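# Zip the suitcase's wheeled end closed, case flat

## Task

Run the suitcase zipper closed along the end that carries the wheels, and finish with the case lying flat on the table with the same side up as before.

## Robot and tools

Robot: two arms, left_arm and right_arm, each with a parallel two-finger gripper. Measured base positions in the scene frame: left_arm at (+0.027, +0.299, 0) m, quat_wxyz (+1.000, 0, 0, +0.020); right_arm at (+0.004, -0.332, 0) m, quat_wxyz (+1.000, 0, 0, -0.011). A two-camera stand is fixed behind the arms.

Frames. Scene frame: origin at table-top height, midway between the nominal bases; +x points out over the table, +z up, left_arm sits on the +y side (arm names do not match image sides). Reported hand poses, velocities and targets use this frame. Offsets in commands use each arm's own Hand target axes. On a gripper, the fingers extend along +z and open and close along y. end_effector_position is the point between the pads, about 1 cm short of the fingertips. Printed positions and orientations can be a few cm off, more at long reach.

execute_actions(actions, cameras). actions is a list of actions. Each action is a table of up to 15 rows, one per 1/30 s step; a short table repeats its last row to fill 15 steps. Every row holds 14 numbers in [-1, 1], covering both arms even if one is idle: left_arm dx, dy, dz, rx, ry, rz, opening, then right_arm in the same order. dx to rz are offsets, not poses: each row is measured from that arm's Hand target as it stood when the action began (not from the prior row), along the Hand target's axes. 1.0 equals 0.6 m for dx/dy/dz and 180 degrees for rotation; rx, ry, rz form a single rotation vector. Repeating an offset in a new action moves further. Six zeros re-request the current Hand target. opening is absolute: +1 fully open (0.093 m), -1 closed; a 0 is a real command, so resend the current value to leave a gripper unchanged. Images come only with an empty actions list or when cameras names them.

move(target, speed, blend, opening_speed, grip_force, blocking, cameras). target is one 14-number row as above, or a list of up to 15 such rows; every row is an offset from the same starting Hand targets, not from the previous row. The arms travel straight lines together, turning the shorter way; one move lasts 0.5 s to 10 s. speed: m/s per arm path, 0.002 to 2.9, default 0.25 (rotation up to twice that in rad/s); one value or one per target. blend: corner rounding in m for a list (0 = stop at each target). opening_speed: rate of gripper opening change per second on the -1..+1 scale, at least 0.2. grip_force: per-pad force cap in N, 10 to 50 (50 = full), one value or one per arm; it persists, and lower values close slowly. blocking=false returns after about 0.5 s while motion continues. Paths ignore obstacles and the other arm; grippers lag and can overshoot, especially fast or with a nearly straight arm. The result adds a move: line (done, off_target, moving, held, fault) and limits (paced = pose clipped, held = steps withheld). done means at rest within 10 mm and 2 degrees; neither done nor off_target tells you about contact.

wait(seconds): 0 to 10 s, arms keep their last command; a running move continues. stop(): brakes a running move, needing some distance. zoom_image(camera, region): camera is cam_high, cam_left_wrist or cam_right_wrist, region [x0, y0, x1, y1] in pixels from the top-left, up to 504 wide and high, from that camera's latest image. finished_scene(scene): give the current scene number; irreversible, and the goal must hold with the robot released.

Cameras: cam_high, cam_low, cam_left_wrist, cam_right_wrist, each 672x504. Calibrations are approximate; wrist images can lag during motion.

Results: per arm end_effector_position (m) and end_effector_quat_wxyz, Hand target (last commanded pose after clipping; next offsets count from it), Tool commands, grip_measured (motor position, +1 open, -1 closed), Joint positions (last entry = opening in m, floors at 0), Joint velocities (may be omitted or marked within noise), joint torques (whole drive output including gravity; joints 1 to 3 wrap at ±28 N m), motor temperatures. Pads meet near grip_measured -0.94; an object of width w mm reads about -0.94 + 0.0208·w; each gripper may read up to 0.02 high. Grip firmly by sending about 0.24 below the width reading; release by sending well above it. Grip force is roughly 50 to 65 N per pad.

Motion notes: orientation commands are clipped to 40 degrees from the current one each step. Friction and gravity leave the hand short, low or tilted; check after each move and send the remaining gap as an offset. Tiny moves may not happen or go sideways. A blocked arm keeps pushing until commanded back past its gripper. Joint ranges (rad): waist -2.618..3.054, shoulder 0..3.142, elbow 0..3.142 (straight 2.901), wrist pitch ±1.571, wrist yaw ±1.571, wrist roll ±2.094.

Avoid: arms touching or squeezing each other, hard hits on fixed or heavy items, fast contacts, pressing far past contact, dropping or releasing moving parts, anything leaving the table, strain on wrist camera cables, and paths passing near an arm's own base. Heat builds when holding loads, reaching far, or pushing unreachable poses: MOTOR HOT at 75 °C, a fold-up fault disabling that arm at 90 °C, collapse at 100 °C.

Each tool is called by a JSON object that holds its "fn" and its "kwargs", one argument or row to a line.

## Session

{"fn": "execute_actions", "kwargs": {
  "actions": []
}}

Scene clock: 0.00 s.
left_arm: end_effector_position=(+0.3875, +0.3423, +0.1003) grip_measured=+1.000 end_effector_quat_wxyz=(+0.614, -0.101, +0.783, +0.017) | right_arm: end_effector_position=(+0.3787, -0.3500, +0.1165) grip_measured=+1.000 end_effector_quat_wxyz=(+0.651, +0.024, +0.759, -0.024)
Joint positions: left_arm=[0.051 1.491 0.217 1.025 -0.062 -0.118 0.093] | right_arm=[-0.012 1.571 0.237 1.181 0.033 0 0.093]
Joint velocities: within noise
Joint torques (N m): no reading
Motor temperatures (°C): left_arm=[20 22 28 23 21 19 20] | right_arm=[19 21 26 25 19 20 20]
Heat: left arm: 28 °C; right arm: 26 °C.
Hand target: left_arm +0.3879, +0.3424, +0.1000; +0.612, -0.101, +0.784, +0.017 | right_arm +0.3819, -0.3502, +0.1288; +0.666, +0.024, +0.745, -0.024
Tool commands: left_gripper/opening=+1.0 right_gripper/opening=+1.0

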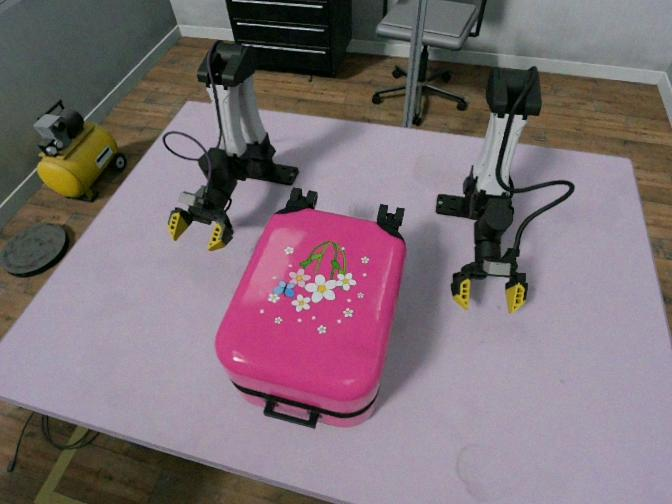

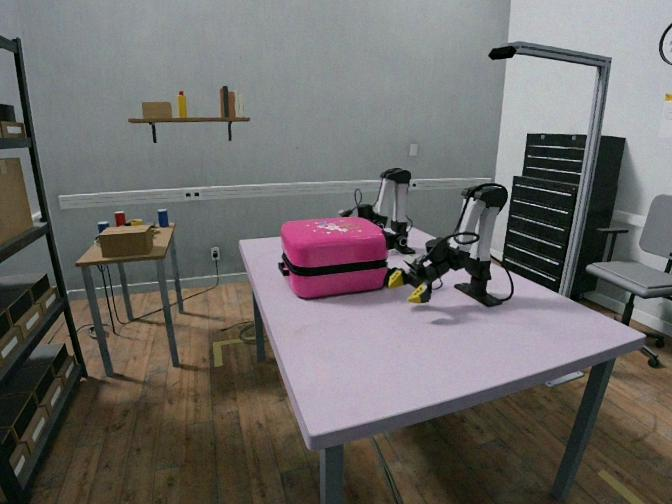

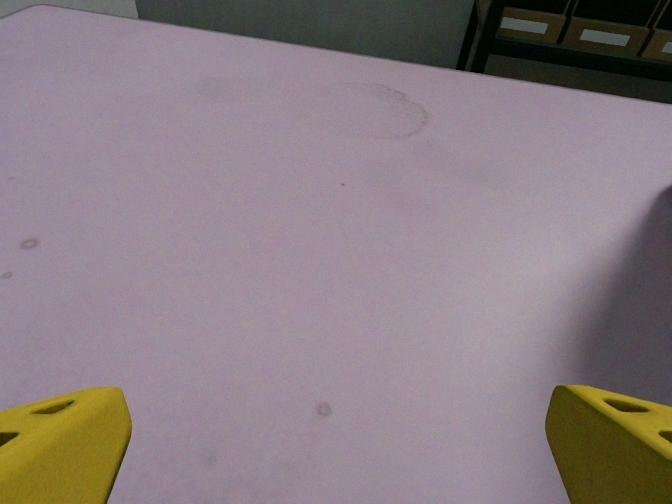

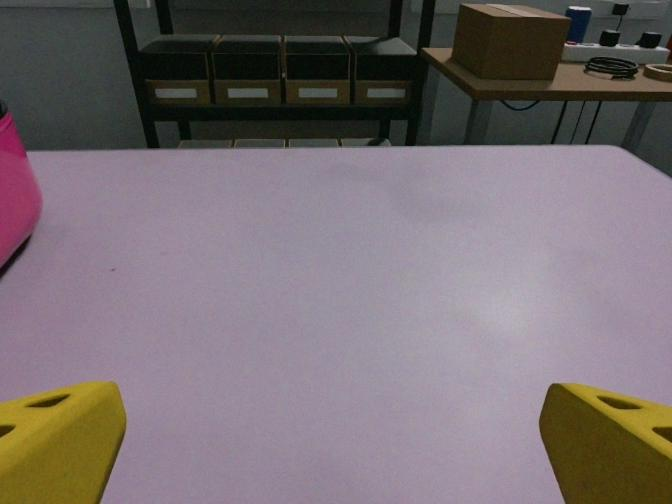

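{"fn": "zoom_image", "kwargs": {
  "camera": "cam_high",
  "region": [250, 170, 430, 305]
}}

{"fn": "zoom_image", "kwargs": {
  "camera": "cam_low",
  "region": [260, 200, 440, 320]
}}

{"fn": "zoom_image", "kwargs": {
  "camera": "cam_high",
  "region": [200, 320, 420, 440]
}}

Scaled by 2.800 from the camera's 672x504 image, which has a finer 960x720 frame.

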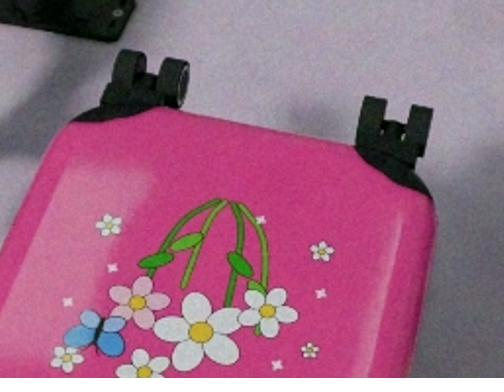

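Scaled by 2.800 from the camera's 672x504 image, which has a finer 960x720 frame.

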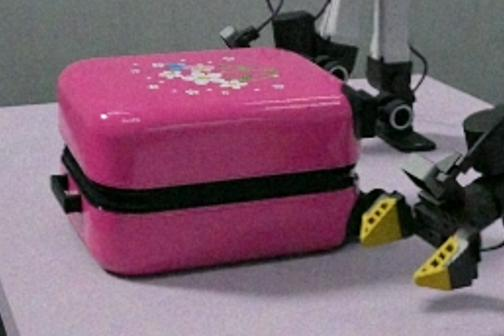

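Scaled by 2.291 from the camera's 672x504 image, which has a finer 960x720 frame.

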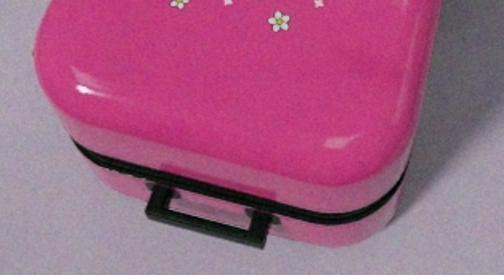

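{"fn": "move", "kwargs": {
  "target": [
    [-0.205,-0.014,-0.208,0,0,0,1,0,0,0,0,0,0,1],
    [-0.068,-0.398,-0.593,0.048,0.005,0.01,1,0,0,0,0,0,0,1]
  ],
  "blend": [0.03,0],
  "cameras": ["cam_left_wrist","cam_high"]
}}

Scene clock: 44.33 s.
left_arm: end_effector_position=(+0.0979, +0.0578, +0.2463) grip_measured=+1.000 end_effector_quat_wxyz=(+0.552, +0.040, +0.817, -0.163) | right_arm: end_effector_position=(+0.3787, -0.3500, +0.1165) grip_measured=+1.000 end_effector_quat_wxyz=(+0.651, +0.024, +0.759, -0.024)
Joint positions: left_arm=[-2.008 1.358 1.137 -1.513 -1.221 -1.984 0.093] | right_arm=[-0.012 1.571 0.237 1.181 0.033 0 0.093]
Joint torques (N m): left_arm=[-0.02 -1.62 8.39 -0.66 -0.52 -0.11] | right_arm=[-0.12 -5.31 4.82 2.18 -0.01 0]
Motor temperatures (°C): left_arm=[20 24 29 30 21 19 20] | right_arm=[19 24 27 33 18 20 20]
Heat: left arm: 30 °C; right arm: 33 °C.
Hand target: left_arm +0.0998, +0.0607, +0.2516; +0.612, -0.043, +0.789, -0.034 | right_arm +0.3819, -0.3502, +0.1288; +0.666, +0.024, +0.745, -0.024
Off the commanded pose: left_arm 0.006 m, 19 deg | right_arm 0.013 m, 2 deg.
joint sent to its limit (left arm) — joint 4 (wrist pitch), lower limit. The joint targets are off in orientation, not in position.
move: off_target (left_arm, right_arm)
camera_calibration:
cam_left_wrist: T_world_to_cam=[[-0.245963, -0.947176, 0.205815, 0.0291839], [-0.726525, 0.0396017, -0.685998, 0.276485], [0.64161, -0.31826, -0.697888, 0.21494], [0, 0, 0, 1]] pos_world=[0.0701439, 0.0850998, 0.333666]
Images, in order (width x height): cam_high 672x504, cam_left_wrist 672x504.

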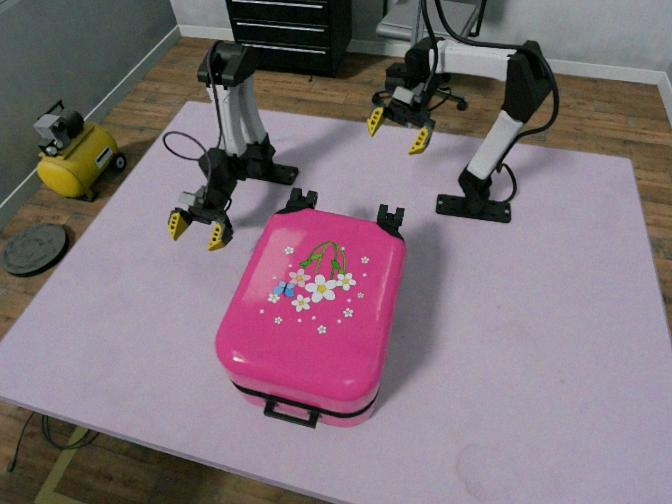

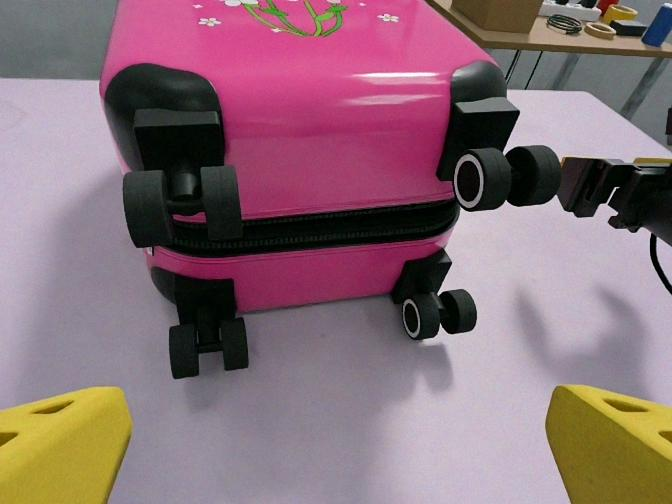

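Excellent view.

{"fn": "zoom_image", "kwargs": {
  "camera": "cam_left_wrist",
  "region": [100, 160, 300, 290]
}}

{"fn": "zoom_image", "kwargs": {
  "camera": "cam_left_wrist",
  "region": [330, 160, 530, 290]
}}

Scaled by 2.520 from the camera's 672x504 image, which has a finer 960x720 frame.

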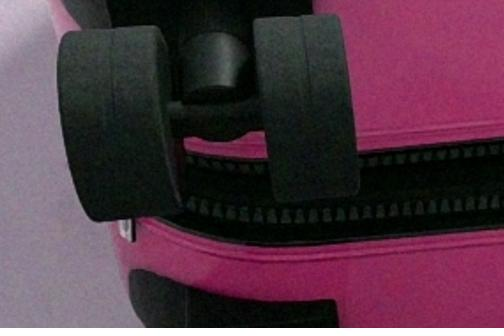

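Scaled by 2.520 from the camera's 672x504 image, which has a finer 960x720 frame.

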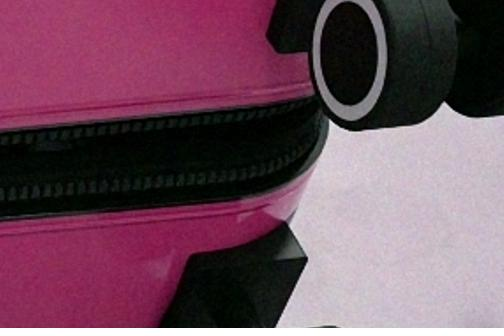

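{"fn": "move", "kwargs": {
  "target": [0.008,0.386,0.34,0.455,0.05,0.118,1,0,0,0,0,0,0,1],
  "cameras": ["cam_left_wrist","cam_high"]
}}

Scene clock: 64.50 s.
left_arm: end_effector_position=(+0.2928, +0.2921, +0.1686) grip_measured=+1.000 end_effector_quat_wxyz=(+0.448, +0.468, +0.690, -0.323) | right_arm: end_effector_position=(+0.3787, -0.3500, +0.1165) grip_measured=+1.000 end_effector_quat_wxyz=(+0.651, +0.024, +0.759, -0.024)
Joint positions: left_arm=[0.54 1.678 1.13 -1.516 1.113 2.082 0.093] | right_arm=[-0.012 1.571 0.237 1.181 0.033 0 0.093]
Joint torques (N m): left_arm=[-0.91 -3.52 7.5 -1.29 0.44 0.21] | right_arm=[-0.13 -5.35 4.72 2.19 -0.03 -0.01]
Heat: left arm: 30 °C; right arm: 35 °C.
Hand target: left_arm +0.2900, +0.2903, +0.1716; +0.428, +0.502, +0.611, -0.438 | right_arm +0.3819, -0.3502, +0.1288; +0.666, +0.024, +0.745, -0.024
Off the commanded pose: left_arm 0.004 m, 17 deg | right_arm 0.013 m, 2 deg.
joint sent to its limit (left arm) — joint 4 (wrist pitch), lower limit; joint 6 (wrist roll), upper limit. The joint targets are off in orientation, not in position.
move: off_target (left_arm, right_arm); limits=paced
camera_calibration:
cam_left_wrist: T_world_to_cam=[[-0.935168, -0.354085, 0.00920695, 0.376793], [-0.269419, 0.694203, -0.667454, 0.0273054], [0.229944, -0.626662, -0.744594, 0.328776], [0, 0, 0, 1]] pos_world=[0.284121, 0.320493, 0.259561]
Images, in order (width x height): cam_high 672x504, cam_left_wrist 672x504.

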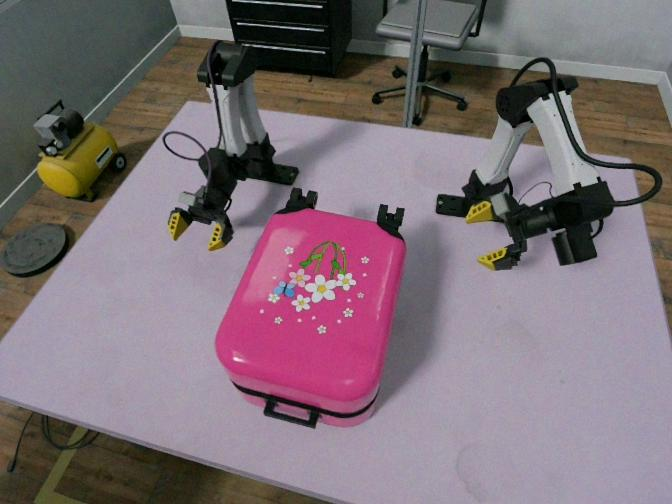

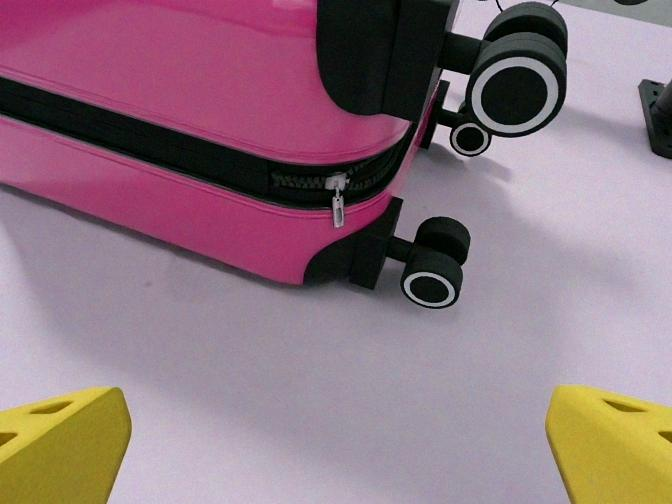

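{"fn": "zoom_image", "kwargs": {
  "camera": "cam_left_wrist",
  "region": [250, 110, 450, 260]
}}

Scaled by 2.520 from the camera's 672x504 image, which has a finer 960x720 frame.

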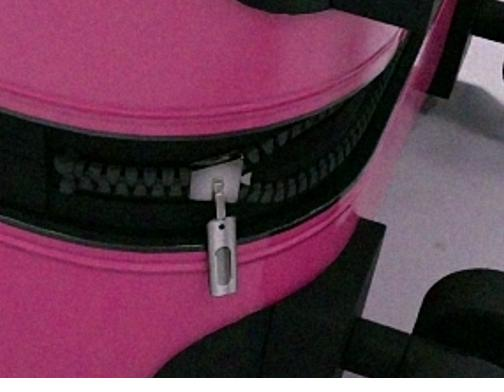

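{"fn": "move", "kwargs": {
  "target": [
    [0.009,0.015,0.0385,-0.134,-0.0864,0.0163,0,0,0,0,0,0,0,1],
    [0.098,0.040,0.185,-0.134,-0.0864,0.0163,0,0,0,0,0,0,0,1]
  ],
  "speed": 0.15,
  "cameras": ["cam_left_wrist","cam_high"]
}}

Scene clock: 154.63 s.
left_arm: end_effector_position=(+0.3178, +0.2032, +0.0783) grip_measured=+0.002 end_effector_quat_wxyz=(+0.552, +0.421, +0.571, -0.438) | right_arm: end_effector_position=(+0.3787, -0.3500, +0.1165) grip_measured=+1.000 end_effector_quat_wxyz=(+0.651, +0.024, +0.759, -0.024)
Joint positions: left_arm=[0.225 1.947 0.751 -0.471 1.565 1.633 0.045] | right_arm=[-0.012 1.571 0.237 1.181 0.033 0 0.093]
Joint torques (N m): left_arm=[-1.07 -8.21 2.67 0.4 0.75 0.09] | right_arm=[-0.16 -5.31 4.78 2.18 -0.02 0]
Motor temperatures (°C): left_arm=[20 25 32 25 20 19 20] | right_arm=[19 24 28 40 18 19 20]
Heat: left arm: 32 °C; right arm: 40 °C.
Hand target: left_arm +0.3153, +0.2000, +0.0847; +0.612, +0.354, +0.613, -0.354 | right_arm +0.3819, -0.3502, +0.1288; +0.666, +0.024, +0.745, -0.024
Off the commanded pose: left_arm 0.008 m, 15 deg | right_arm 0.013 m, 2 deg.
joint sent to its limit (left arm) — joint 5 (wrist yaw), upper limit. The joint targets are off in orientation, not in position.
move: off_target (left_arm, right_arm)
camera_calibration:
cam_left_wrist: T_world_to_cam=[[-0.963131, -0.268374, 0.0187956, 0.360204], [-0.132124, 0.41099, -0.902015, 0.0678571], [0.234353, -0.871242, -0.431296, 0.22383], [0, 0, 0, 1]] pos_world=[0.303434, 0.263791, 0.150975]
Images, in order (width x height): cam_high 672x504, cam_left_wrist 672x504.

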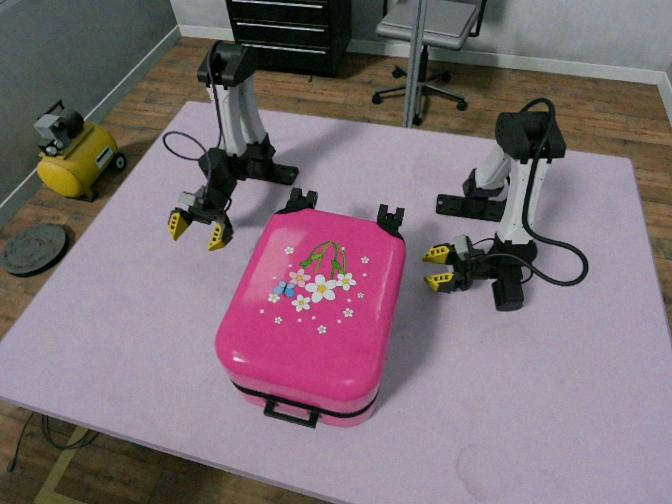

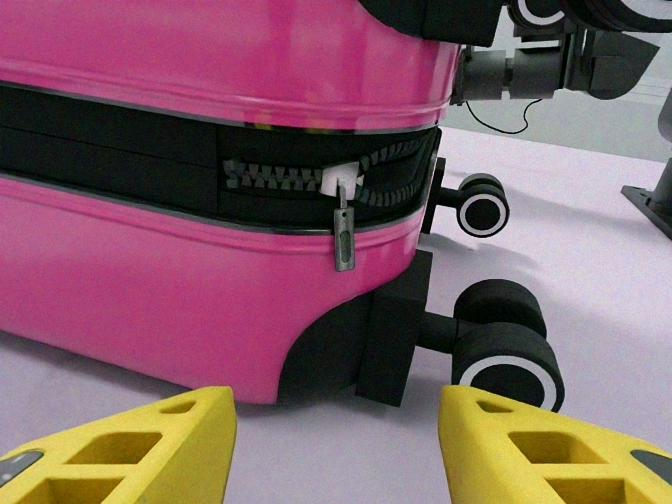

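{"fn": "move", "kwargs": {
  "target": [-0.035,0.002,0.034,0.083,0,0,-0.3,0,0,0,0,0,0,1],
  "speed": 0.1,
  "cameras": ["cam_left_wrist"]
}}

Scene clock: 180.27 s.
left_arm: end_effector_position=(+0.3221, +0.1842, +0.0962) grip_measured=-0.298 end_effector_quat_wxyz=(+0.529, +0.434, +0.561, -0.466) | right_arm: end_effector_position=(+0.3787, -0.3500, +0.1165) grip_measured=+1.000 end_effector_quat_wxyz=(+0.651, +0.024, +0.759, -0.024)
Joint positions: left_arm=[0.151 1.899 0.791 -0.471 1.565 1.515 0.031] | right_arm=[-0.012 1.571 0.237 1.181 0.033 0 0.093]
Joint torques (N m): left_arm=[-0.85 -8.4 5.7 0.53 0.67 0.09] | right_arm=[-0.14 -5.24 4.77 2.19 -0.02 0]
Motor temperatures (°C): left_arm=[20 30 30 23 21 19 20] | right_arm=[19 24 27 42 18 19 20]
Heat: left arm: 30 °C; right arm: 42 °C.
Hand target: left_arm +0.3264, +0.1828, +0.1057; +0.561, +0.430, +0.561, -0.431 | right_arm +0.3819, -0.3502, +0.1288; +0.666, +0.024, +0.745, -0.024
Off the commanded pose: left_arm 0.011 m, 5 deg | right_arm 0.013 m, 2 deg.
move: off_target (left_arm, right_arm)
camera_calibration:
cam_left_wrist: T_world_to_cam=[[-0.979374, -0.19652, 0.0469615, 0.348232], [-0.126372, 0.414413, -0.901273, 0.089706], [0.157657, -0.888618, -0.4307, 0.241799], [0, 0, 0, 1]] pos_world=[0.314264, 0.246126, 0.168639]
Images, in order (width x height): cam_left_wrist 672x504.

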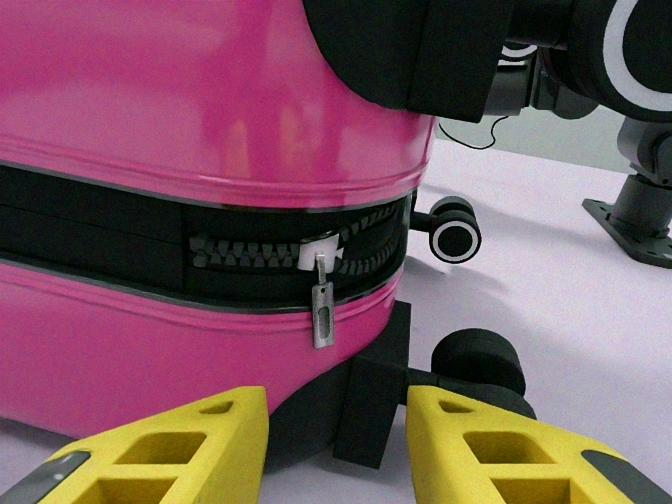

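{"fn": "move", "kwargs": {
  "target": [0.003,0.008,0.035,0,0,0,-0.3,0,0,0,0,0,0,1],
  "speed": 0.06,
  "cameras": ["cam_left_wrist"]
}}

Scene clock: 190.30 s.
left_arm: end_effector_position=(+0.3315, +0.1656, +0.1066) grip_measured=-0.298 end_effector_quat_wxyz=(+0.522, +0.464, +0.536, -0.474) | right_arm: end_effector_position=(+0.3787, -0.3500, +0.1165) grip_measured=+1.000 end_effector_quat_wxyz=(+0.651, +0.024, +0.759, -0.024)
Joint positions: left_arm=[0.079 1.899 0.851 -0.434 1.565 1.457 0.031] | right_arm=[-0.012 1.571 0.237 1.181 0.033 0 0.093]
Joint torques (N m): left_arm=[-0.85 -5 6.5 0.7 0.57 0.09] | right_arm=[-0.06 -5.24 4.75 2.19 -0.01 0]
Heat: left arm: 30 °C; right arm: 42 °C.
Hand target: left_arm +0.3366, +0.1639, +0.1039; +0.561, +0.430, +0.561, -0.430 | right_arm +0.3819, -0.3502, +0.1288; +0.666, +0.024, +0.745, -0.024
Off the commanded pose: left_arm 0.006 m, 8 deg | right_arm 0.013 m, 2 deg.
move: off_target (left_arm, right_arm)
camera_calibration:
cam_left_wrist: T_world_to_cam=[[-0.991965, -0.126229, 0.00845144, 0.349891], [-0.0619642, 0.426527, -0.90235, 0.0847939], [0.110298, -0.895623, -0.430921, 0.245127], [0, 0, 0, 1]] pos_world=[0.325297, 0.227541, 0.179187]
Images, in order (width x height): cam_left_wrist 672x504.

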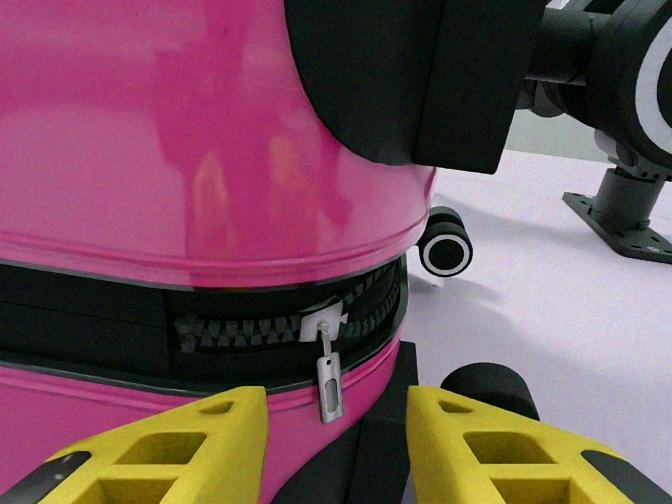

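{"fn": "move", "kwargs": {
  "target": [0.016,0,0.0287,0,0,0,-0.3,0,0,0,0,0,0,1],
  "speed": 0.05,
  "cameras": ["cam_left_wrist"]
}}

Scene clock: 200.83 s.
left_arm: end_effector_position=(+0.3347, +0.1516, +0.0999) grip_measured=-0.299 end_effector_quat_wxyz=(+0.502, +0.473, +0.533, -0.490) | right_arm: end_effector_position=(+0.3787, -0.3500, +0.1165) grip_measured=+1.000 end_effector_quat_wxyz=(+0.651, +0.024, +0.759, -0.024)
Joint positions: left_arm=[0.03 1.927 0.86 -0.329 1.555 1.348 0.031] | right_arm=[-0.012 1.571 0.237 1.181 0.033 0 0.093]
Joint torques (N m): left_arm=[-1.42 -5.12 6.39 1.14 0.45 0.1] | right_arm=[-0.12 -5.27 4.77 2.19 -0.04 0]
Heat: left arm: 30 °C; right arm: 43 °C.
Hand target: left_arm +0.3410, +0.1472, +0.0942; +0.561, +0.430, +0.561, -0.430 | right_arm +0.3819, -0.3502, +0.1288; +0.666, +0.024, +0.745, -0.024
Off the commanded pose: left_arm 0.010 m, 11 deg | right_arm 0.013 m, 2 deg.
move: off_target (left_arm, right_arm)
camera_calibration:
cam_left_wrist: T_world_to_cam=[[-0.996265, -0.0803338, 0.0316702, 0.343589], [-0.0637012, 0.436119, -0.897632, 0.0835608], [0.0582982, -0.896296, -0.439607, 0.247818], [0, 0, 0, 1]] pos_world=[0.333181, 0.213278, 0.173068]
Images, in order (width x height): cam_left_wrist 672x504.

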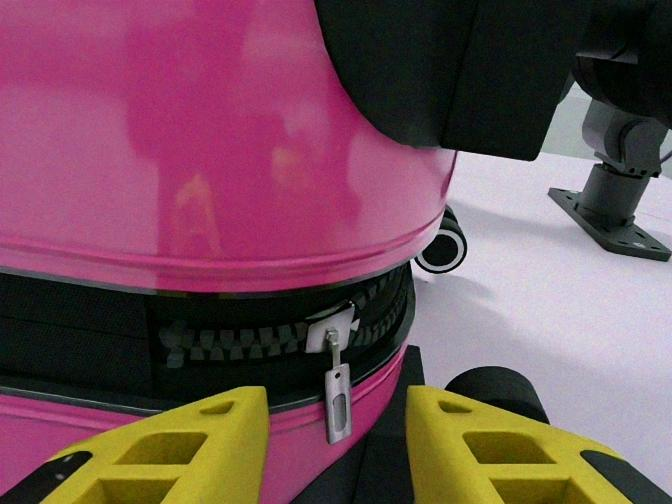

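{"fn": "move", "kwargs": {
  "target": [0.007,0.0,0.0165,0,0,0,-0.3,0,0,0,0,0,0,1],
  "speed": 0.04,
  "cameras": ["cam_left_wrist"]
}}

Scene clock: 215.97 s.
left_arm: end_effector_position=(+0.3399, +0.1434, +0.1005) grip_measured=-0.299 end_effector_quat_wxyz=(+0.497, +0.484, +0.527, -0.491) | right_arm: end_effector_position=(+0.3787, -0.3500, +0.1165) grip_measured=+1.000 end_effector_quat_wxyz=(+0.651, +0.024, +0.759, -0.024)
Joint positions: left_arm=[0.002 1.927 0.86 -0.209 1.546 1.238 0.031] | right_arm=[-0.012 1.571 0.237 1.181 0.033 0 0.093]
Joint torques (N m): left_arm=[-1.95 -5.37 5.29 1.32 0.24 0.07] | right_arm=[-0.09 -5.24 4.82 2.2 0 0]
Heat: left arm: 30 °C; right arm: 43 °C.
Hand target: left_arm +0.3435, +0.1376, +0.0900; +0.561, +0.430, +0.561, -0.430 | right_arm +0.3819, -0.3502, +0.1288; +0.666, +0.024, +0.745, -0.024
Off the commanded pose: left_arm 0.012 m, 12 deg | right_arm 0.013 m, 2 deg.
move: off_target (left_arm, right_arm)
camera_calibration:
cam_left_wrist: T_world_to_cam=[[-0.998151, -0.0568097, 0.021597, 0.346319], [-0.0447132, 0.445731, -0.89405, 0.0797718], [0.0411642, -0.893363, -0.447447, 0.246618], [0, 0, 0, 1]] pos_world=[0.339094, 0.204437, 0.174189]
Images, in order (width x height): cam_left_wrist 672x504.

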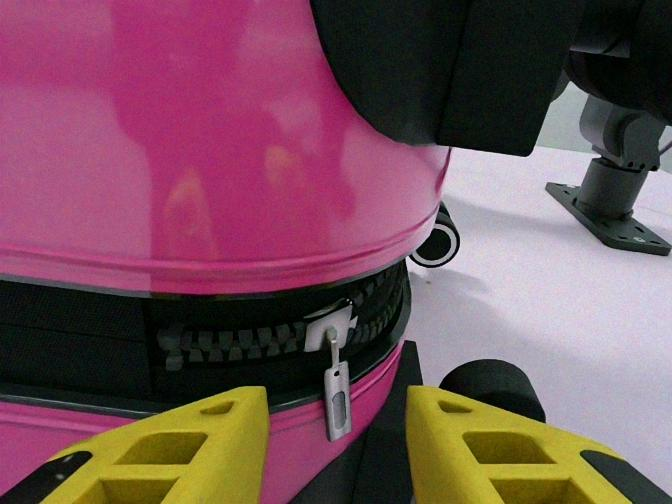

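{"fn": "move", "kwargs": {
  "target": [0,0,-0.005,0,0,0,-1,0,0,0,0,0,0,1],
  "speed": 0.04,
  "grip_force": [25,50],
  "cameras": ["cam_left_wrist","cam_high"]
}}

Scene clock: 224.53 s.
left_arm: end_effector_position=(+0.3425, +0.1422, +0.0902) grip_measured=-0.990 end_effector_quat_wxyz=(+0.544, +0.429, +0.571, -0.441) | right_arm: end_effector_position=(+0.3787, -0.3500, +0.1165) grip_measured=+1.000 end_effector_quat_wxyz=(+0.651, +0.024, +0.759, -0.024)
Joint positions: left_arm=[-0.015 2.066 0.476 1.505 1.35 0.046 0] | right_arm=[-0.012 1.571 0.237 1.181 0.033 0 0.093]
Joint torques (N m): left_arm=[-1.2 -4.62 2.3 2.63 -0.09 0] | right_arm=[-0.16 -5.33 4.78 2.17 -0.02 0.01]
Heat: left arm: 30 °C; right arm: 44 °C.
Hand target: left_arm +0.3428, +0.1405, +0.0900; +0.561, +0.430, +0.561, -0.431 | right_arm +0.3819, -0.3502, +0.1288; +0.666, +0.024, +0.745, -0.024
Off the commanded pose: left_arm 0.002 m, 3 deg | right_arm 0.013 m, 2 deg.
joint sent to its limit (left arm) — joint 4 (wrist pitch), upper limit. The joint targets still meet the commanded pose.
grip_force (N): 25, 50
move: off_target (left_arm, right_arm)
camera_calibration:
cam_left_wrist: T_world_to_cam=[[-0.96813, -0.249545, 0.0212356, 0.366281], [-0.128939, 0.42394, -0.896465, 0.10338], [0.214706, -0.870633, -0.442605, 0.177778], [0, 0, 0, 1]] pos_world=[0.329767, 0.202356, 0.163584]
Images, in order (width x height): cam_high 672x504, cam_left_wrist 672x504.

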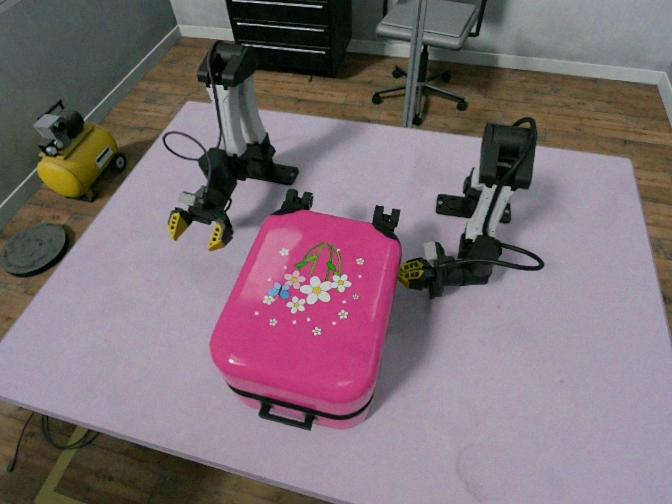

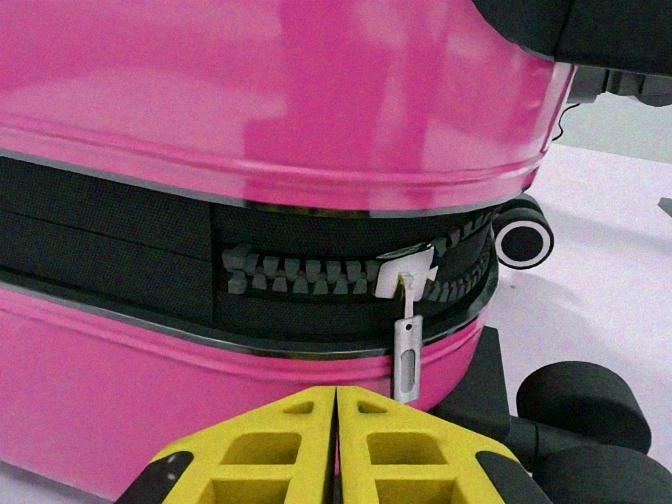

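{"fn": "move", "kwargs": {
  "target": [
    [-0.0133,-0.018,-0.048,0,0,0,-1,0,0,0,0,0,0,1],
    [-0.0133,-0.018,-0.048,0,0,0,-0.4,0,0,0,0,0,0,1]
  ],
  "speed": 0.05,
  "cameras": ["cam_left_wrist"]
}}

Scene clock: 237.87 s.
left_arm: end_effector_position=(+0.3291, +0.1646, +0.0862) grip_measured=-0.402 end_effector_quat_wxyz=(+0.539, +0.408, +0.587, -0.446) | right_arm: end_effector_position=(+0.3787, -0.3500, +0.1165) grip_measured=+1.000 end_effector_quat_wxyz=(+0.651, +0.024, +0.759, -0.024)
Joint positions: left_arm=[0.069 2.048 0.41 1.506 1.406 0.046 0.026] | right_arm=[-0.012 1.571 0.237 1.181 0.033 0 0.093]
Joint torques (N m): left_arm=[-0.09 -8.16 1.87 2.54 0.32 0.11] | right_arm=[-0.12 -5.27 4.81 2.19 -0.02 0]
Heat: left arm: 29 °C; right arm: 44 °C.
Hand target: left_arm +0.3249, +0.1656, +0.0981; +0.561, +0.430, +0.561, -0.430 | right_arm +0.3819, -0.3502, +0.1288; +0.666, +0.024, +0.745, -0.024
Off the commanded pose: left_arm 0.013 m, 5 deg | right_arm 0.013 m, 2 deg.
grip_force (N): 25, 50
move: off_target (left_arm, right_arm); target 2's new opening was sent with left_arm's hand 0.013 m and 5 deg from that target
camera_calibration:
cam_left_wrist: T_world_to_cam=[[-0.958755, -0.275891, 0.0683595, 0.356137], [-0.182044, 0.411331, -0.893122, 0.107926], [0.218286, -0.86873, -0.44459, 0.196994], [0, 0, 0, 1]] pos_world=[0.318095, 0.224996, 0.159627]
Images, in order (width x height): cam_left_wrist 672x504.

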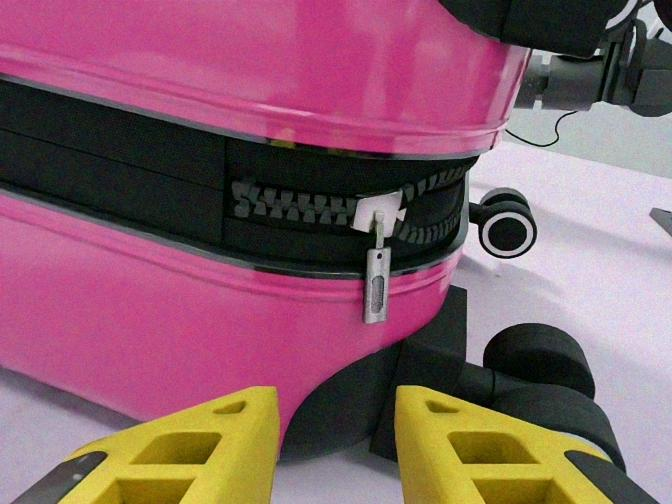

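{"fn": "move", "kwargs": {
  "target": [-0.0217,-0.0047,0.0108,0,0,0,-0.4,0,0,0,0,0,0,1],
  "speed": 0.05,
  "cameras": ["cam_left_wrist"]
}}

Scene clock: 246.67 s.
left_arm: end_effector_position=(+0.3261, +0.1603, +0.1024) grip_measured=-0.402 end_effector_quat_wxyz=(+0.545, +0.419, +0.575, -0.443) | right_arm: end_effector_position=(+0.3787, -0.3500, +0.1165) grip_measured=+1.000 end_effector_quat_wxyz=(+0.651, +0.024, +0.759, -0.024)
Joint positions: left_arm=[0.055 1.981 0.401 1.506 1.406 0.021 0.026] | right_arm=[-0.012 1.571 0.237 1.181 0.033 0 0.093]
Joint torques (N m): left_arm=[-1.01 -7.54 1.99 2.29 0.06 -0.01] | right_arm=[-0.14 -5.33 4.78 2.19 -0.01 0]
Heat: left arm: 30 °C; right arm: 44 °C.
Hand target: left_arm +0.3238, +0.1585, +0.1111; +0.561, +0.430, +0.561, -0.431 | right_arm +0.3819, -0.3502, +0.1288; +0.666, +0.024, +0.745, -0.024
Off the commanded pose: left_arm 0.009 m, 3 deg | right_arm 0.013 m, 2 deg.
grip_force (N): 25, 50
move: off_target (left_arm, right_arm)
camera_calibration:
cam_left_wrist: T_world_to_cam=[[-0.964174, -0.26271, 0.0367775, 0.353816], [-0.146811, 0.412984, -0.898827, 0.112416], [0.220943, -0.872025, -0.436757, 0.199946], [0, 0, 0, 1]] pos_world=[0.313468, 0.220883, 0.175358]
Images, in order (width x height): cam_left_wrist 672x504.

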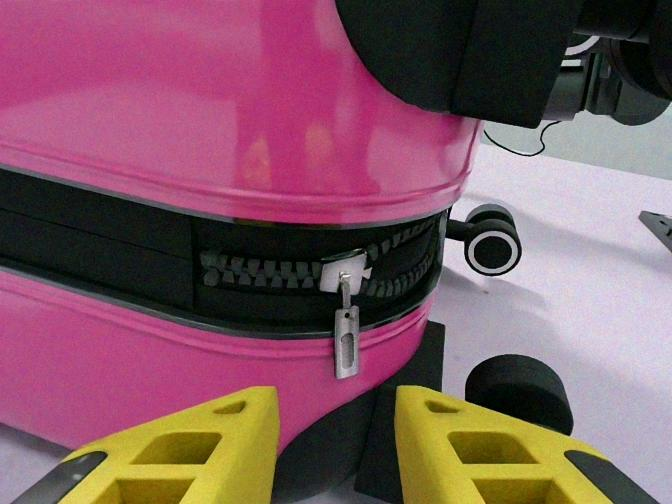

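{"fn": "move", "kwargs": {
  "target": [0.0017,-0.0047,0.03,0,0,0,-0.4,0,0,0,0,0,0,1],
  "speed": 0.05,
  "cameras": ["cam_left_wrist"]
}}

Scene clock: 255.10 s.
left_arm: end_effector_position=(+0.3264, +0.1416, +0.1016) grip_measured=-0.402 end_effector_quat_wxyz=(+0.542, +0.420, +0.576, -0.445) | right_arm: end_effector_position=(+0.3787, -0.3500, +0.1165) grip_measured=+1.000 end_effector_quat_wxyz=(+0.651, +0.024, +0.759, -0.024)
Joint positions: left_arm=[-0.018 1.981 0.401 1.506 1.339 0.016 0.026] | right_arm=[-0.012 1.571 0.237 1.181 0.033 0 0.093]
Joint torques (N m): left_arm=[-0.92 -7.02 2.39 2.52 0.01 0.01] | right_arm=[-0.12 -5.33 4.75 2.18 -0.04 0.01]
Heat: left arm: 31 °C; right arm: 45 °C.
Hand target: left_arm +0.3257, +0.1404, +0.1100; +0.561, +0.430, +0.561, -0.431 | right_arm +0.3819, -0.3502, +0.1288; +0.666, +0.024, +0.745, -0.024
Off the commanded pose: left_arm 0.009 m, 3 deg | right_arm 0.013 m, 2 deg.
grip_force (N): 25, 50
move: off_target (left_arm, right_arm)
camera_calibration:
cam_left_wrist: T_world_to_cam=[[-0.965268, -0.258005, 0.0411319, 0.348477], [-0.149646, 0.416937, -0.896532, 0.119616], [0.214161, -0.871548, -0.441065, 0.185804], [0, 0, 0, 1]] pos_world=[0.314482, 0.201974, 0.174858]
Images, in order (width x height): cam_left_wrist 672x504.

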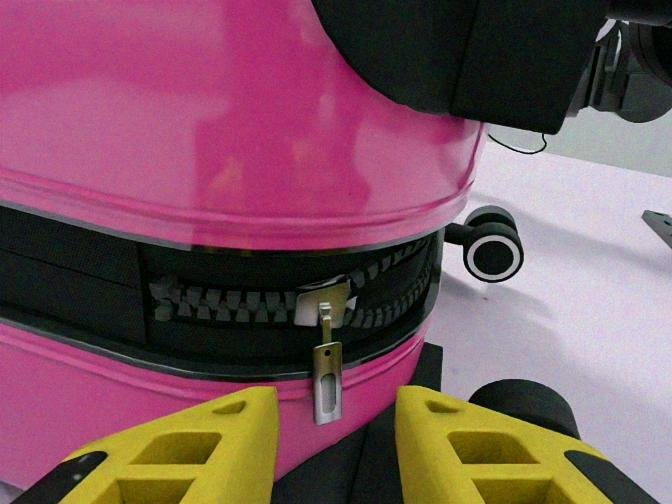

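{"fn": "move", "kwargs": {
  "target": [-0.0083,0.0027,0.0128,0,0,0,-0.4,0,0,0,0,0,0,1],
  "speed": 0.04,
  "cameras": ["cam_left_wrist"]
}}

Scene clock: 260.20 s.
left_arm: end_effector_position=(+0.3266, +0.1368, +0.1019) grip_measured=-0.402 end_effector_quat_wxyz=(+0.539, +0.417, +0.579, -0.447) | right_arm: end_effector_position=(+0.3787, -0.3500, +0.1165) grip_measured=+1.000 end_effector_quat_wxyz=(+0.651, +0.024, +0.759, -0.024)
Joint positions: left_arm=[-0.036 1.979 0.401 1.505 1.319 0.001 0.026] | right_arm=[-0.012 1.571 0.237 1.181 0.033 0 0.093]
Joint torques (N m): left_arm=[-1.55 -8.21 3.52 2.3 -0.08 0] | right_arm=[-0.1 -5.27 4.81 2.18 -0.02 0.02]
Heat: left arm: 31 °C; right arm: 45 °C.
Hand target: left_arm +0.3293, +0.1334, +0.1150; +0.561, +0.430, +0.561, -0.430 | right_arm +0.3819, -0.3502, +0.1288; +0.666, +0.024, +0.745, -0.024
Off the commanded pose: left_arm 0.014 m, 4 deg | right_arm 0.013 m, 2 deg.
grip_force (N): 25, 50
move: off_target (left_arm, right_arm)
camera_calibration:
cam_left_wrist: T_world_to_cam=[[-0.964354, -0.259176, 0.053372, 0.346058], [-0.161068, 0.414899, -0.895498, 0.125765], [0.209947, -0.872174, -0.441854, 0.183298], [0, 0, 0, 1]] pos_world=[0.315496, 0.197378, 0.175143]
Images, in order (width x height): cam_left_wrist 672x504.

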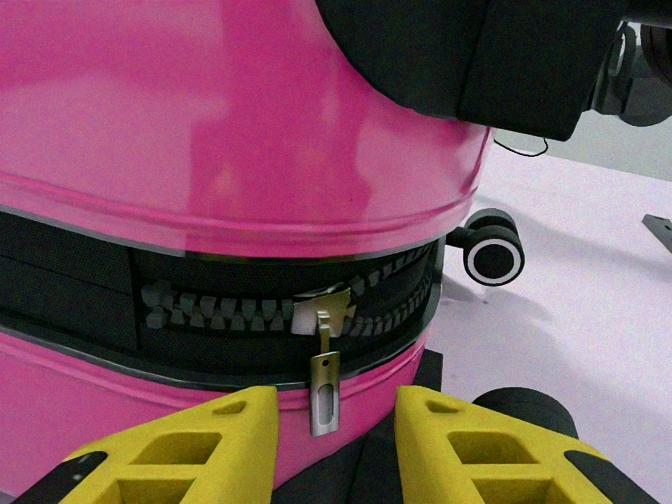

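{"fn": "move", "kwargs": {
  "target": [0,0,0,0,0,0,-1,0,0,0,0,0,0,1],
  "speed": 0.04,
  "cameras": ["cam_left_wrist"]
}}

Scene clock: 265.83 s.
left_arm: end_effector_position=(+0.3275, +0.1352, +0.1018) grip_measured=-0.990 end_effector_quat_wxyz=(+0.540, +0.415, +0.581, -0.446) | right_arm: end_effector_position=(+0.3787, -0.3500, +0.1165) grip_measured=+1.000 end_effector_quat_wxyz=(+0.651, +0.024, +0.759, -0.024)
Joint positions: left_arm=[-0.044 1.979 0.401 1.505 1.306 0.001 0] | right_arm=[-0.012 1.571 0.237 1.181 0.033 0 0.093]
Joint torques (N m): left_arm=[-0.99 -8.17 3.67 2.34 0.06 -0.01] | right_arm=[-0.09 -5.31 4.81 2.17 -0.03 0.01]
Heat: left arm: 31 °C; right arm: 45 °C.
Hand target: left_arm +0.3293, +0.1334, +0.1150; +0.561, +0.430, +0.561, -0.431 | right_arm +0.3819, -0.3502, +0.1288; +0.666, +0.024, +0.745, -0.024
Off the commanded pose: left_arm 0.013 m, 4 deg | right_arm 0.013 m, 2 deg.
grip_force (N): 25, 50
move: off_target (left_arm, right_arm)
camera_calibration:
cam_left_wrist: T_world_to_cam=[[-0.962836, -0.264662, 0.0538589, 0.346801], [-0.164042, 0.414631, -0.895082, 0.12741], [0.214563, -0.870652, -0.442637, 0.180009], [0, 0, 0, 1]] pos_world=[0.31619, 0.195682, 0.175043]
Images, in order (width x height): cam_left_wrist 672x504.

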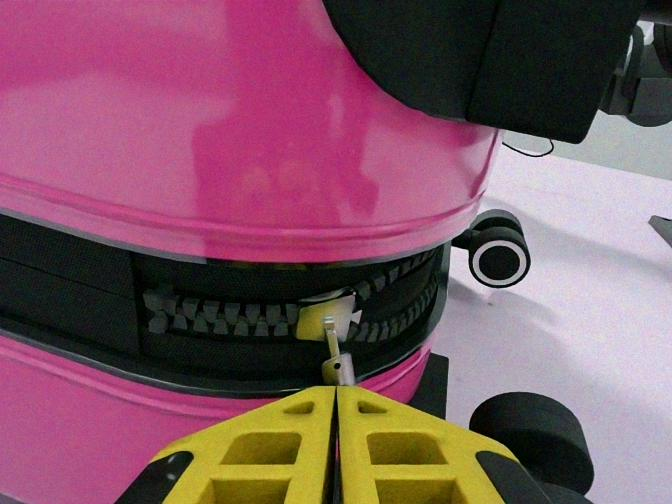

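{"fn": "zoom_image", "kwargs": {
  "camera": "cam_left_wrist",
  "region": [260, 270, 420, 410]
}}

Scaled by 3.150 from the camera's 672x504 image, which has a finer 960x720 frame.

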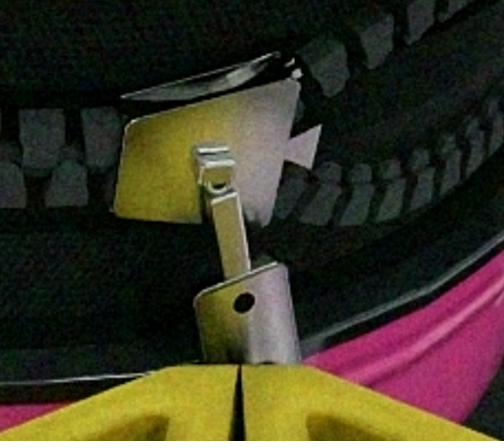

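{"fn": "move", "kwargs": {
  "target": [
    [0,0,-0.025,0,0,0,-0.4,0,0,0,0,0,0,1],
    [0,-0.0127,-0.0252,-0.083,0,0,-0.4,0,0,0,0,0,0,1]
  ],
  "speed": 0.05,
  "cameras": ["cam_left_wrist"]
}}

Scene clock: 293.27 s.
left_arm: end_effector_position=(+0.3193, +0.1467, +0.1024) grip_measured=-0.402 end_effector_quat_wxyz=(+0.577, +0.342, +0.642, -0.371) | right_arm: end_effector_position=(+0.3787, -0.3500, +0.1165) grip_measured=+1.000 end_effector_quat_wxyz=(+0.651, +0.024, +0.759, -0.024)
Joint positions: left_arm=[-0.065 1.837 0.214 1.51 1.034 0.016 0.026] | right_arm=[-0.012 1.571 0.237 1.181 0.033 0 0.093]
Joint torques (N m): left_arm=[-1.03 -6.28 2.18 2.86 0.01 0.2] | right_arm=[-0.1 -5.27 4.79 2.19 -0.01 0.02]
Motor temperatures (°C): left_arm=[20 31 28 28 20 19 20] | right_arm=[19 24 27 46 17 19 20]
Heat: left arm: 31 °C; right arm: 46 °C.
Hand target: left_arm +0.3181, +0.1460, +0.1150; +0.612, +0.354, +0.613, -0.354 | right_arm +0.3819, -0.3502, +0.1288; +0.666, +0.024, +0.745, -0.024
Off the commanded pose: left_arm 0.013 m, 6 deg | right_arm 0.013 m, 2 deg.
joint sent to its limit (left arm) — joint 4 (wrist pitch), upper limit. The joint targets still meet the commanded pose.
grip_force (N): 25, 50
move: off_target (left_arm, right_arm)
camera_calibration:
cam_left_wrist: T_world_to_cam=[[-0.866219, -0.495409, 0.0650691, 0.343714], [-0.286797, 0.38632, -0.876644, 0.163385], [0.409159, -0.778027, -0.47672, 0.119776], [0, 0, 0, 1]] pos_world=[0.295583, 0.200349, 0.177965]
Images, in order (width x height): cam_left_wrist 672x504.

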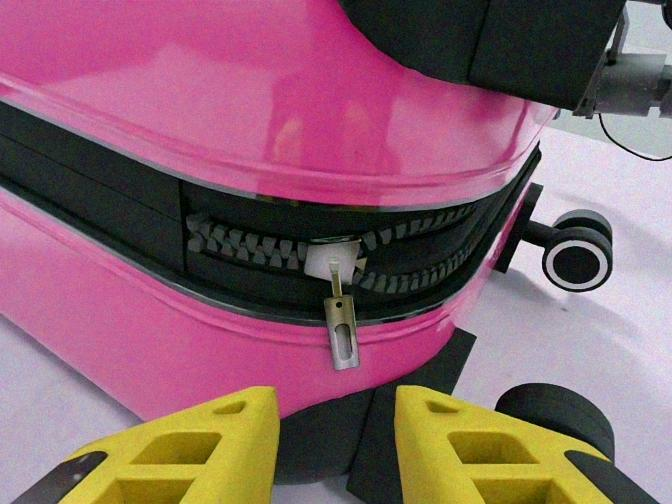

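{"fn": "move", "kwargs": {
  "target": [0,0,0.038,0,0,0,-0.4,0,0,0,0,0,0,1],
  "speed": 0.05,
  "cameras": ["cam_left_wrist"]
}}

Scene clock: 297.60 s.
left_arm: end_effector_position=(+0.3216, +0.1276, +0.1052) grip_measured=-0.402 end_effector_quat_wxyz=(+0.582, +0.350, +0.636, -0.367) | right_arm: end_effector_position=(+0.3787, -0.3500, +0.1165) grip_measured=+1.000 end_effector_quat_wxyz=(+0.651, +0.024, +0.759, -0.024)
Joint positions: left_arm=[-0.152 1.837 0.23 1.513 0.952 0.016 0.026] | right_arm=[-0.012 1.571 0.237 1.181 0.033 0 0.093]
Joint torques (N m): left_arm=[-1.03 -3.38 4.96 2.88 -0.1 0.08] | right_arm=[-0.12 -5.27 4.71 2.2 -0.02 -0.02]
Heat: left arm: 31 °C; right arm: 46 °C.
Hand target: left_arm +0.3295, +0.1263, +0.1150; +0.612, +0.354, +0.613, -0.354 | right_arm +0.3819, -0.3502, +0.1288; +0.666, +0.024, +0.745, -0.024
Off the commanded pose: left_arm 0.013 m, 5 deg | right_arm 0.013 m, 2 deg.
joint sent to its limit (left arm) — joint 4 (wrist pitch), upper limit. The joint targets still meet the commanded pose.
grip_force (N): 25, 50
move: off_target (left_arm, right_arm)
camera_calibration:
cam_left_wrist: T_world_to_cam=[[-0.86975, -0.491511, 0.0441928, 0.338973], [-0.267327, 0.39398, -0.879384, 0.166828], [0.414816, -0.776658, -0.474058, 0.103074], [0, 0, 0, 1]] pos_world=[0.296662, 0.180935, 0.180589]
Images, in order (width x height): cam_left_wrist 672x504.

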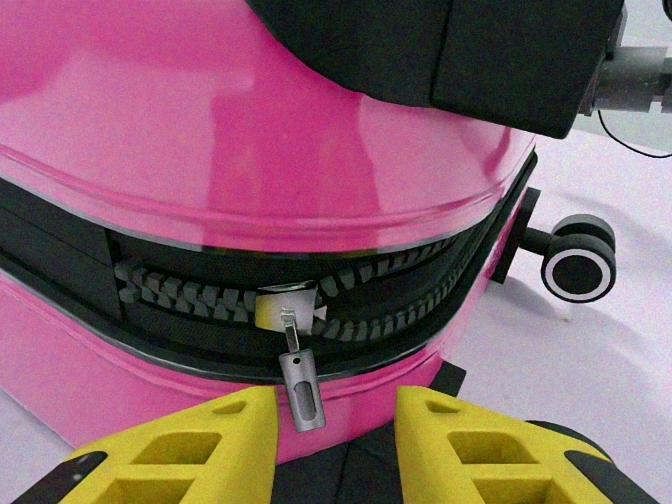

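{"fn": "move", "kwargs": {
  "target": [
    [0,0.0127,-0.004,0,0,0,-0.4,0,0,0,0,0,0,1],
    [0,0.0127,0.009,0,0,0,-0.4,0,0,0,0,0,0,1]
  ],
  "speed": 0.04,
  "cameras": ["cam_left_wrist"]
}}

Scene clock: 303.73 s.
left_arm: end_effector_position=(+0.3285, +0.1295, +0.1059) grip_measured=-0.402 end_effector_quat_wxyz=(+0.586, +0.350, +0.633, -0.365) | right_arm: end_effector_position=(+0.3787, -0.3500, +0.1165) grip_measured=+1.000 end_effector_quat_wxyz=(+0.651, +0.024, +0.759, -0.024)
Joint positions: left_arm=[-0.142 1.857 0.254 1.521 0.959 0.016 0.026] | right_arm=[-0.012 1.571 0.237 1.181 0.033 0 0.093]
Joint torques (N m): left_arm=[-1.83 -3.14 6.06 2.77 -0.14 -0.01] | right_arm=[-0.12 -5.31 4.74 2.19 -0.04 0.01]
Heat: left arm: 30 °C; right arm: 46 °C.
Hand target: left_arm +0.3388, +0.1254, +0.1151; +0.612, +0.354, +0.612, -0.354 | right_arm +0.3819, -0.3502, +0.1288; +0.666, +0.024, +0.745, -0.024
Off the commanded pose: left_arm 0.014 m, 4 deg | right_arm 0.013 m, 2 deg.
joint sent to its limit (left arm) — joint 4 (wrist pitch), upper limit. The joint targets still meet the commanded pose.
grip_force (N): 25, 50
move: off_target (left_arm, right_arm)
camera_calibration:
cam_left_wrist: T_world_to_cam=[[-0.868702, -0.494073, 0.0353335, 0.34676], [-0.258594, 0.391517, -0.883087, 0.166484], [0.422476, -0.776277, -0.467876, 0.0988001], [0, 0, 0, 1]] pos_world=[0.302542, 0.18284, 0.180994]
Images, in order (width x height): cam_left_wrist 672x504.

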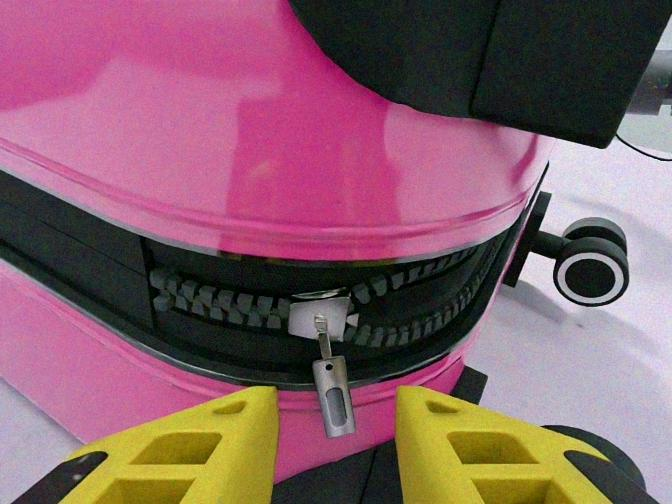

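{"fn": "move", "kwargs": {
  "target": [
    [-0.003,0,0.01,0,0,0,-0.4,0,0,0,0,0,0,1],
    [-0.003,0,0.01,0,0,0,-1,0,0,0,0,0,0,1]
  ],
  "speed": 0.04,
  "cameras": ["cam_left_wrist"]
}}

{"fn": "zoom_image", "kwargs": {
  "camera": "cam_left_wrist",
  "region": [260, 270, 420, 410]
}}

Scene clock: 310.73 s.
left_arm: end_effector_position=(+0.3373, +0.1274, +0.1062) grip_measured=-0.871 end_effector_quat_wxyz=(+0.592, +0.338, +0.639, -0.355) | right_arm: end_effector_position=(+0.3787, -0.3500, +0.1165) grip_measured=+1.000 end_effector_quat_wxyz=(+0.651, +0.024, +0.759, -0.024)
Joint positions: left_arm=[-0.163 1.866 0.27 1.52 0.902 0.007 0.003] | right_arm=[-0.012 1.571 0.237 1.181 0.033 0 0.093]
Joint torques (N m): left_arm=[-1.87 -3.33 5.91 2.83 0.18 0.02] | right_arm=[-0.06 -5.31 4.82 2.18 -0.01 0.01]
Heat: left arm: 31 °C; right arm: 47 °C.
Hand target: left_arm +0.3418, +0.1202, +0.1169; +0.612, +0.354, +0.612, -0.354 | right_arm +0.3819, -0.3502, +0.1288; +0.666, +0.024, +0.745, -0.024
Off the commanded pose: left_arm 0.014 m, 4 deg | right_arm 0.013 m, 2 deg.
joint sent to its limit (left arm) — joint 4 (wrist pitch), upper limit. The joint targets still meet the commanded pose.
grip_force (N): 25, 50
move: off_target (left_arm, right_arm); target 2's new opening was sent with left_arm's hand 0.016 m and 4 deg from that target
camera_calibration:
cam_left_wrist: T_world_to_cam=[[-0.850254, -0.525103, 0.0365238, 0.350887], [-0.273363, 0.381205, -0.883151, 0.176119], [0.449822, -0.760887, -0.467665, 0.0824686], [0, 0, 0, 1]] pos_world=[0.309391, 0.179863, 0.181292]
Images, in order (width x height): cam_left_wrist 672x504.

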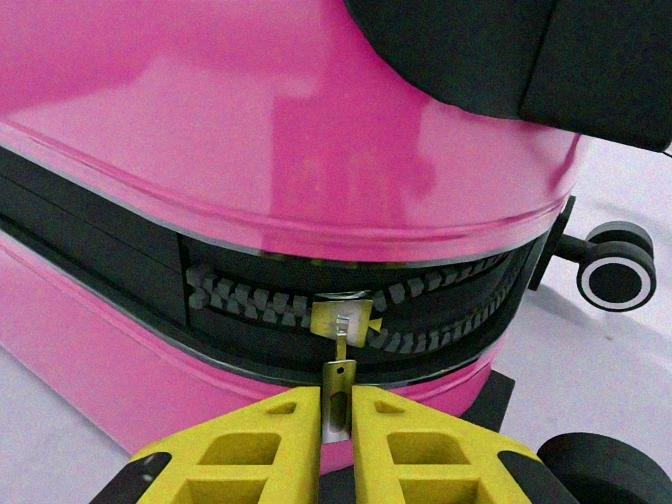

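Scaled by 3.150 from the camera's 672x504 image, which has a finer 960x720 frame.

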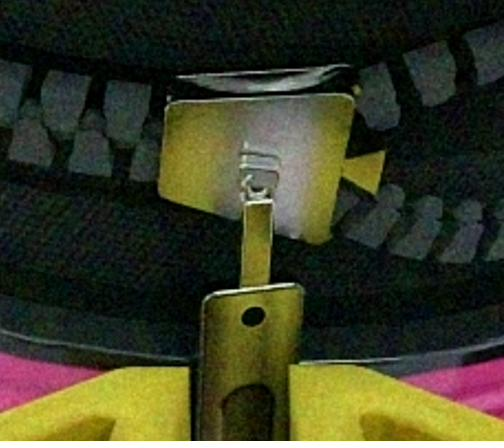

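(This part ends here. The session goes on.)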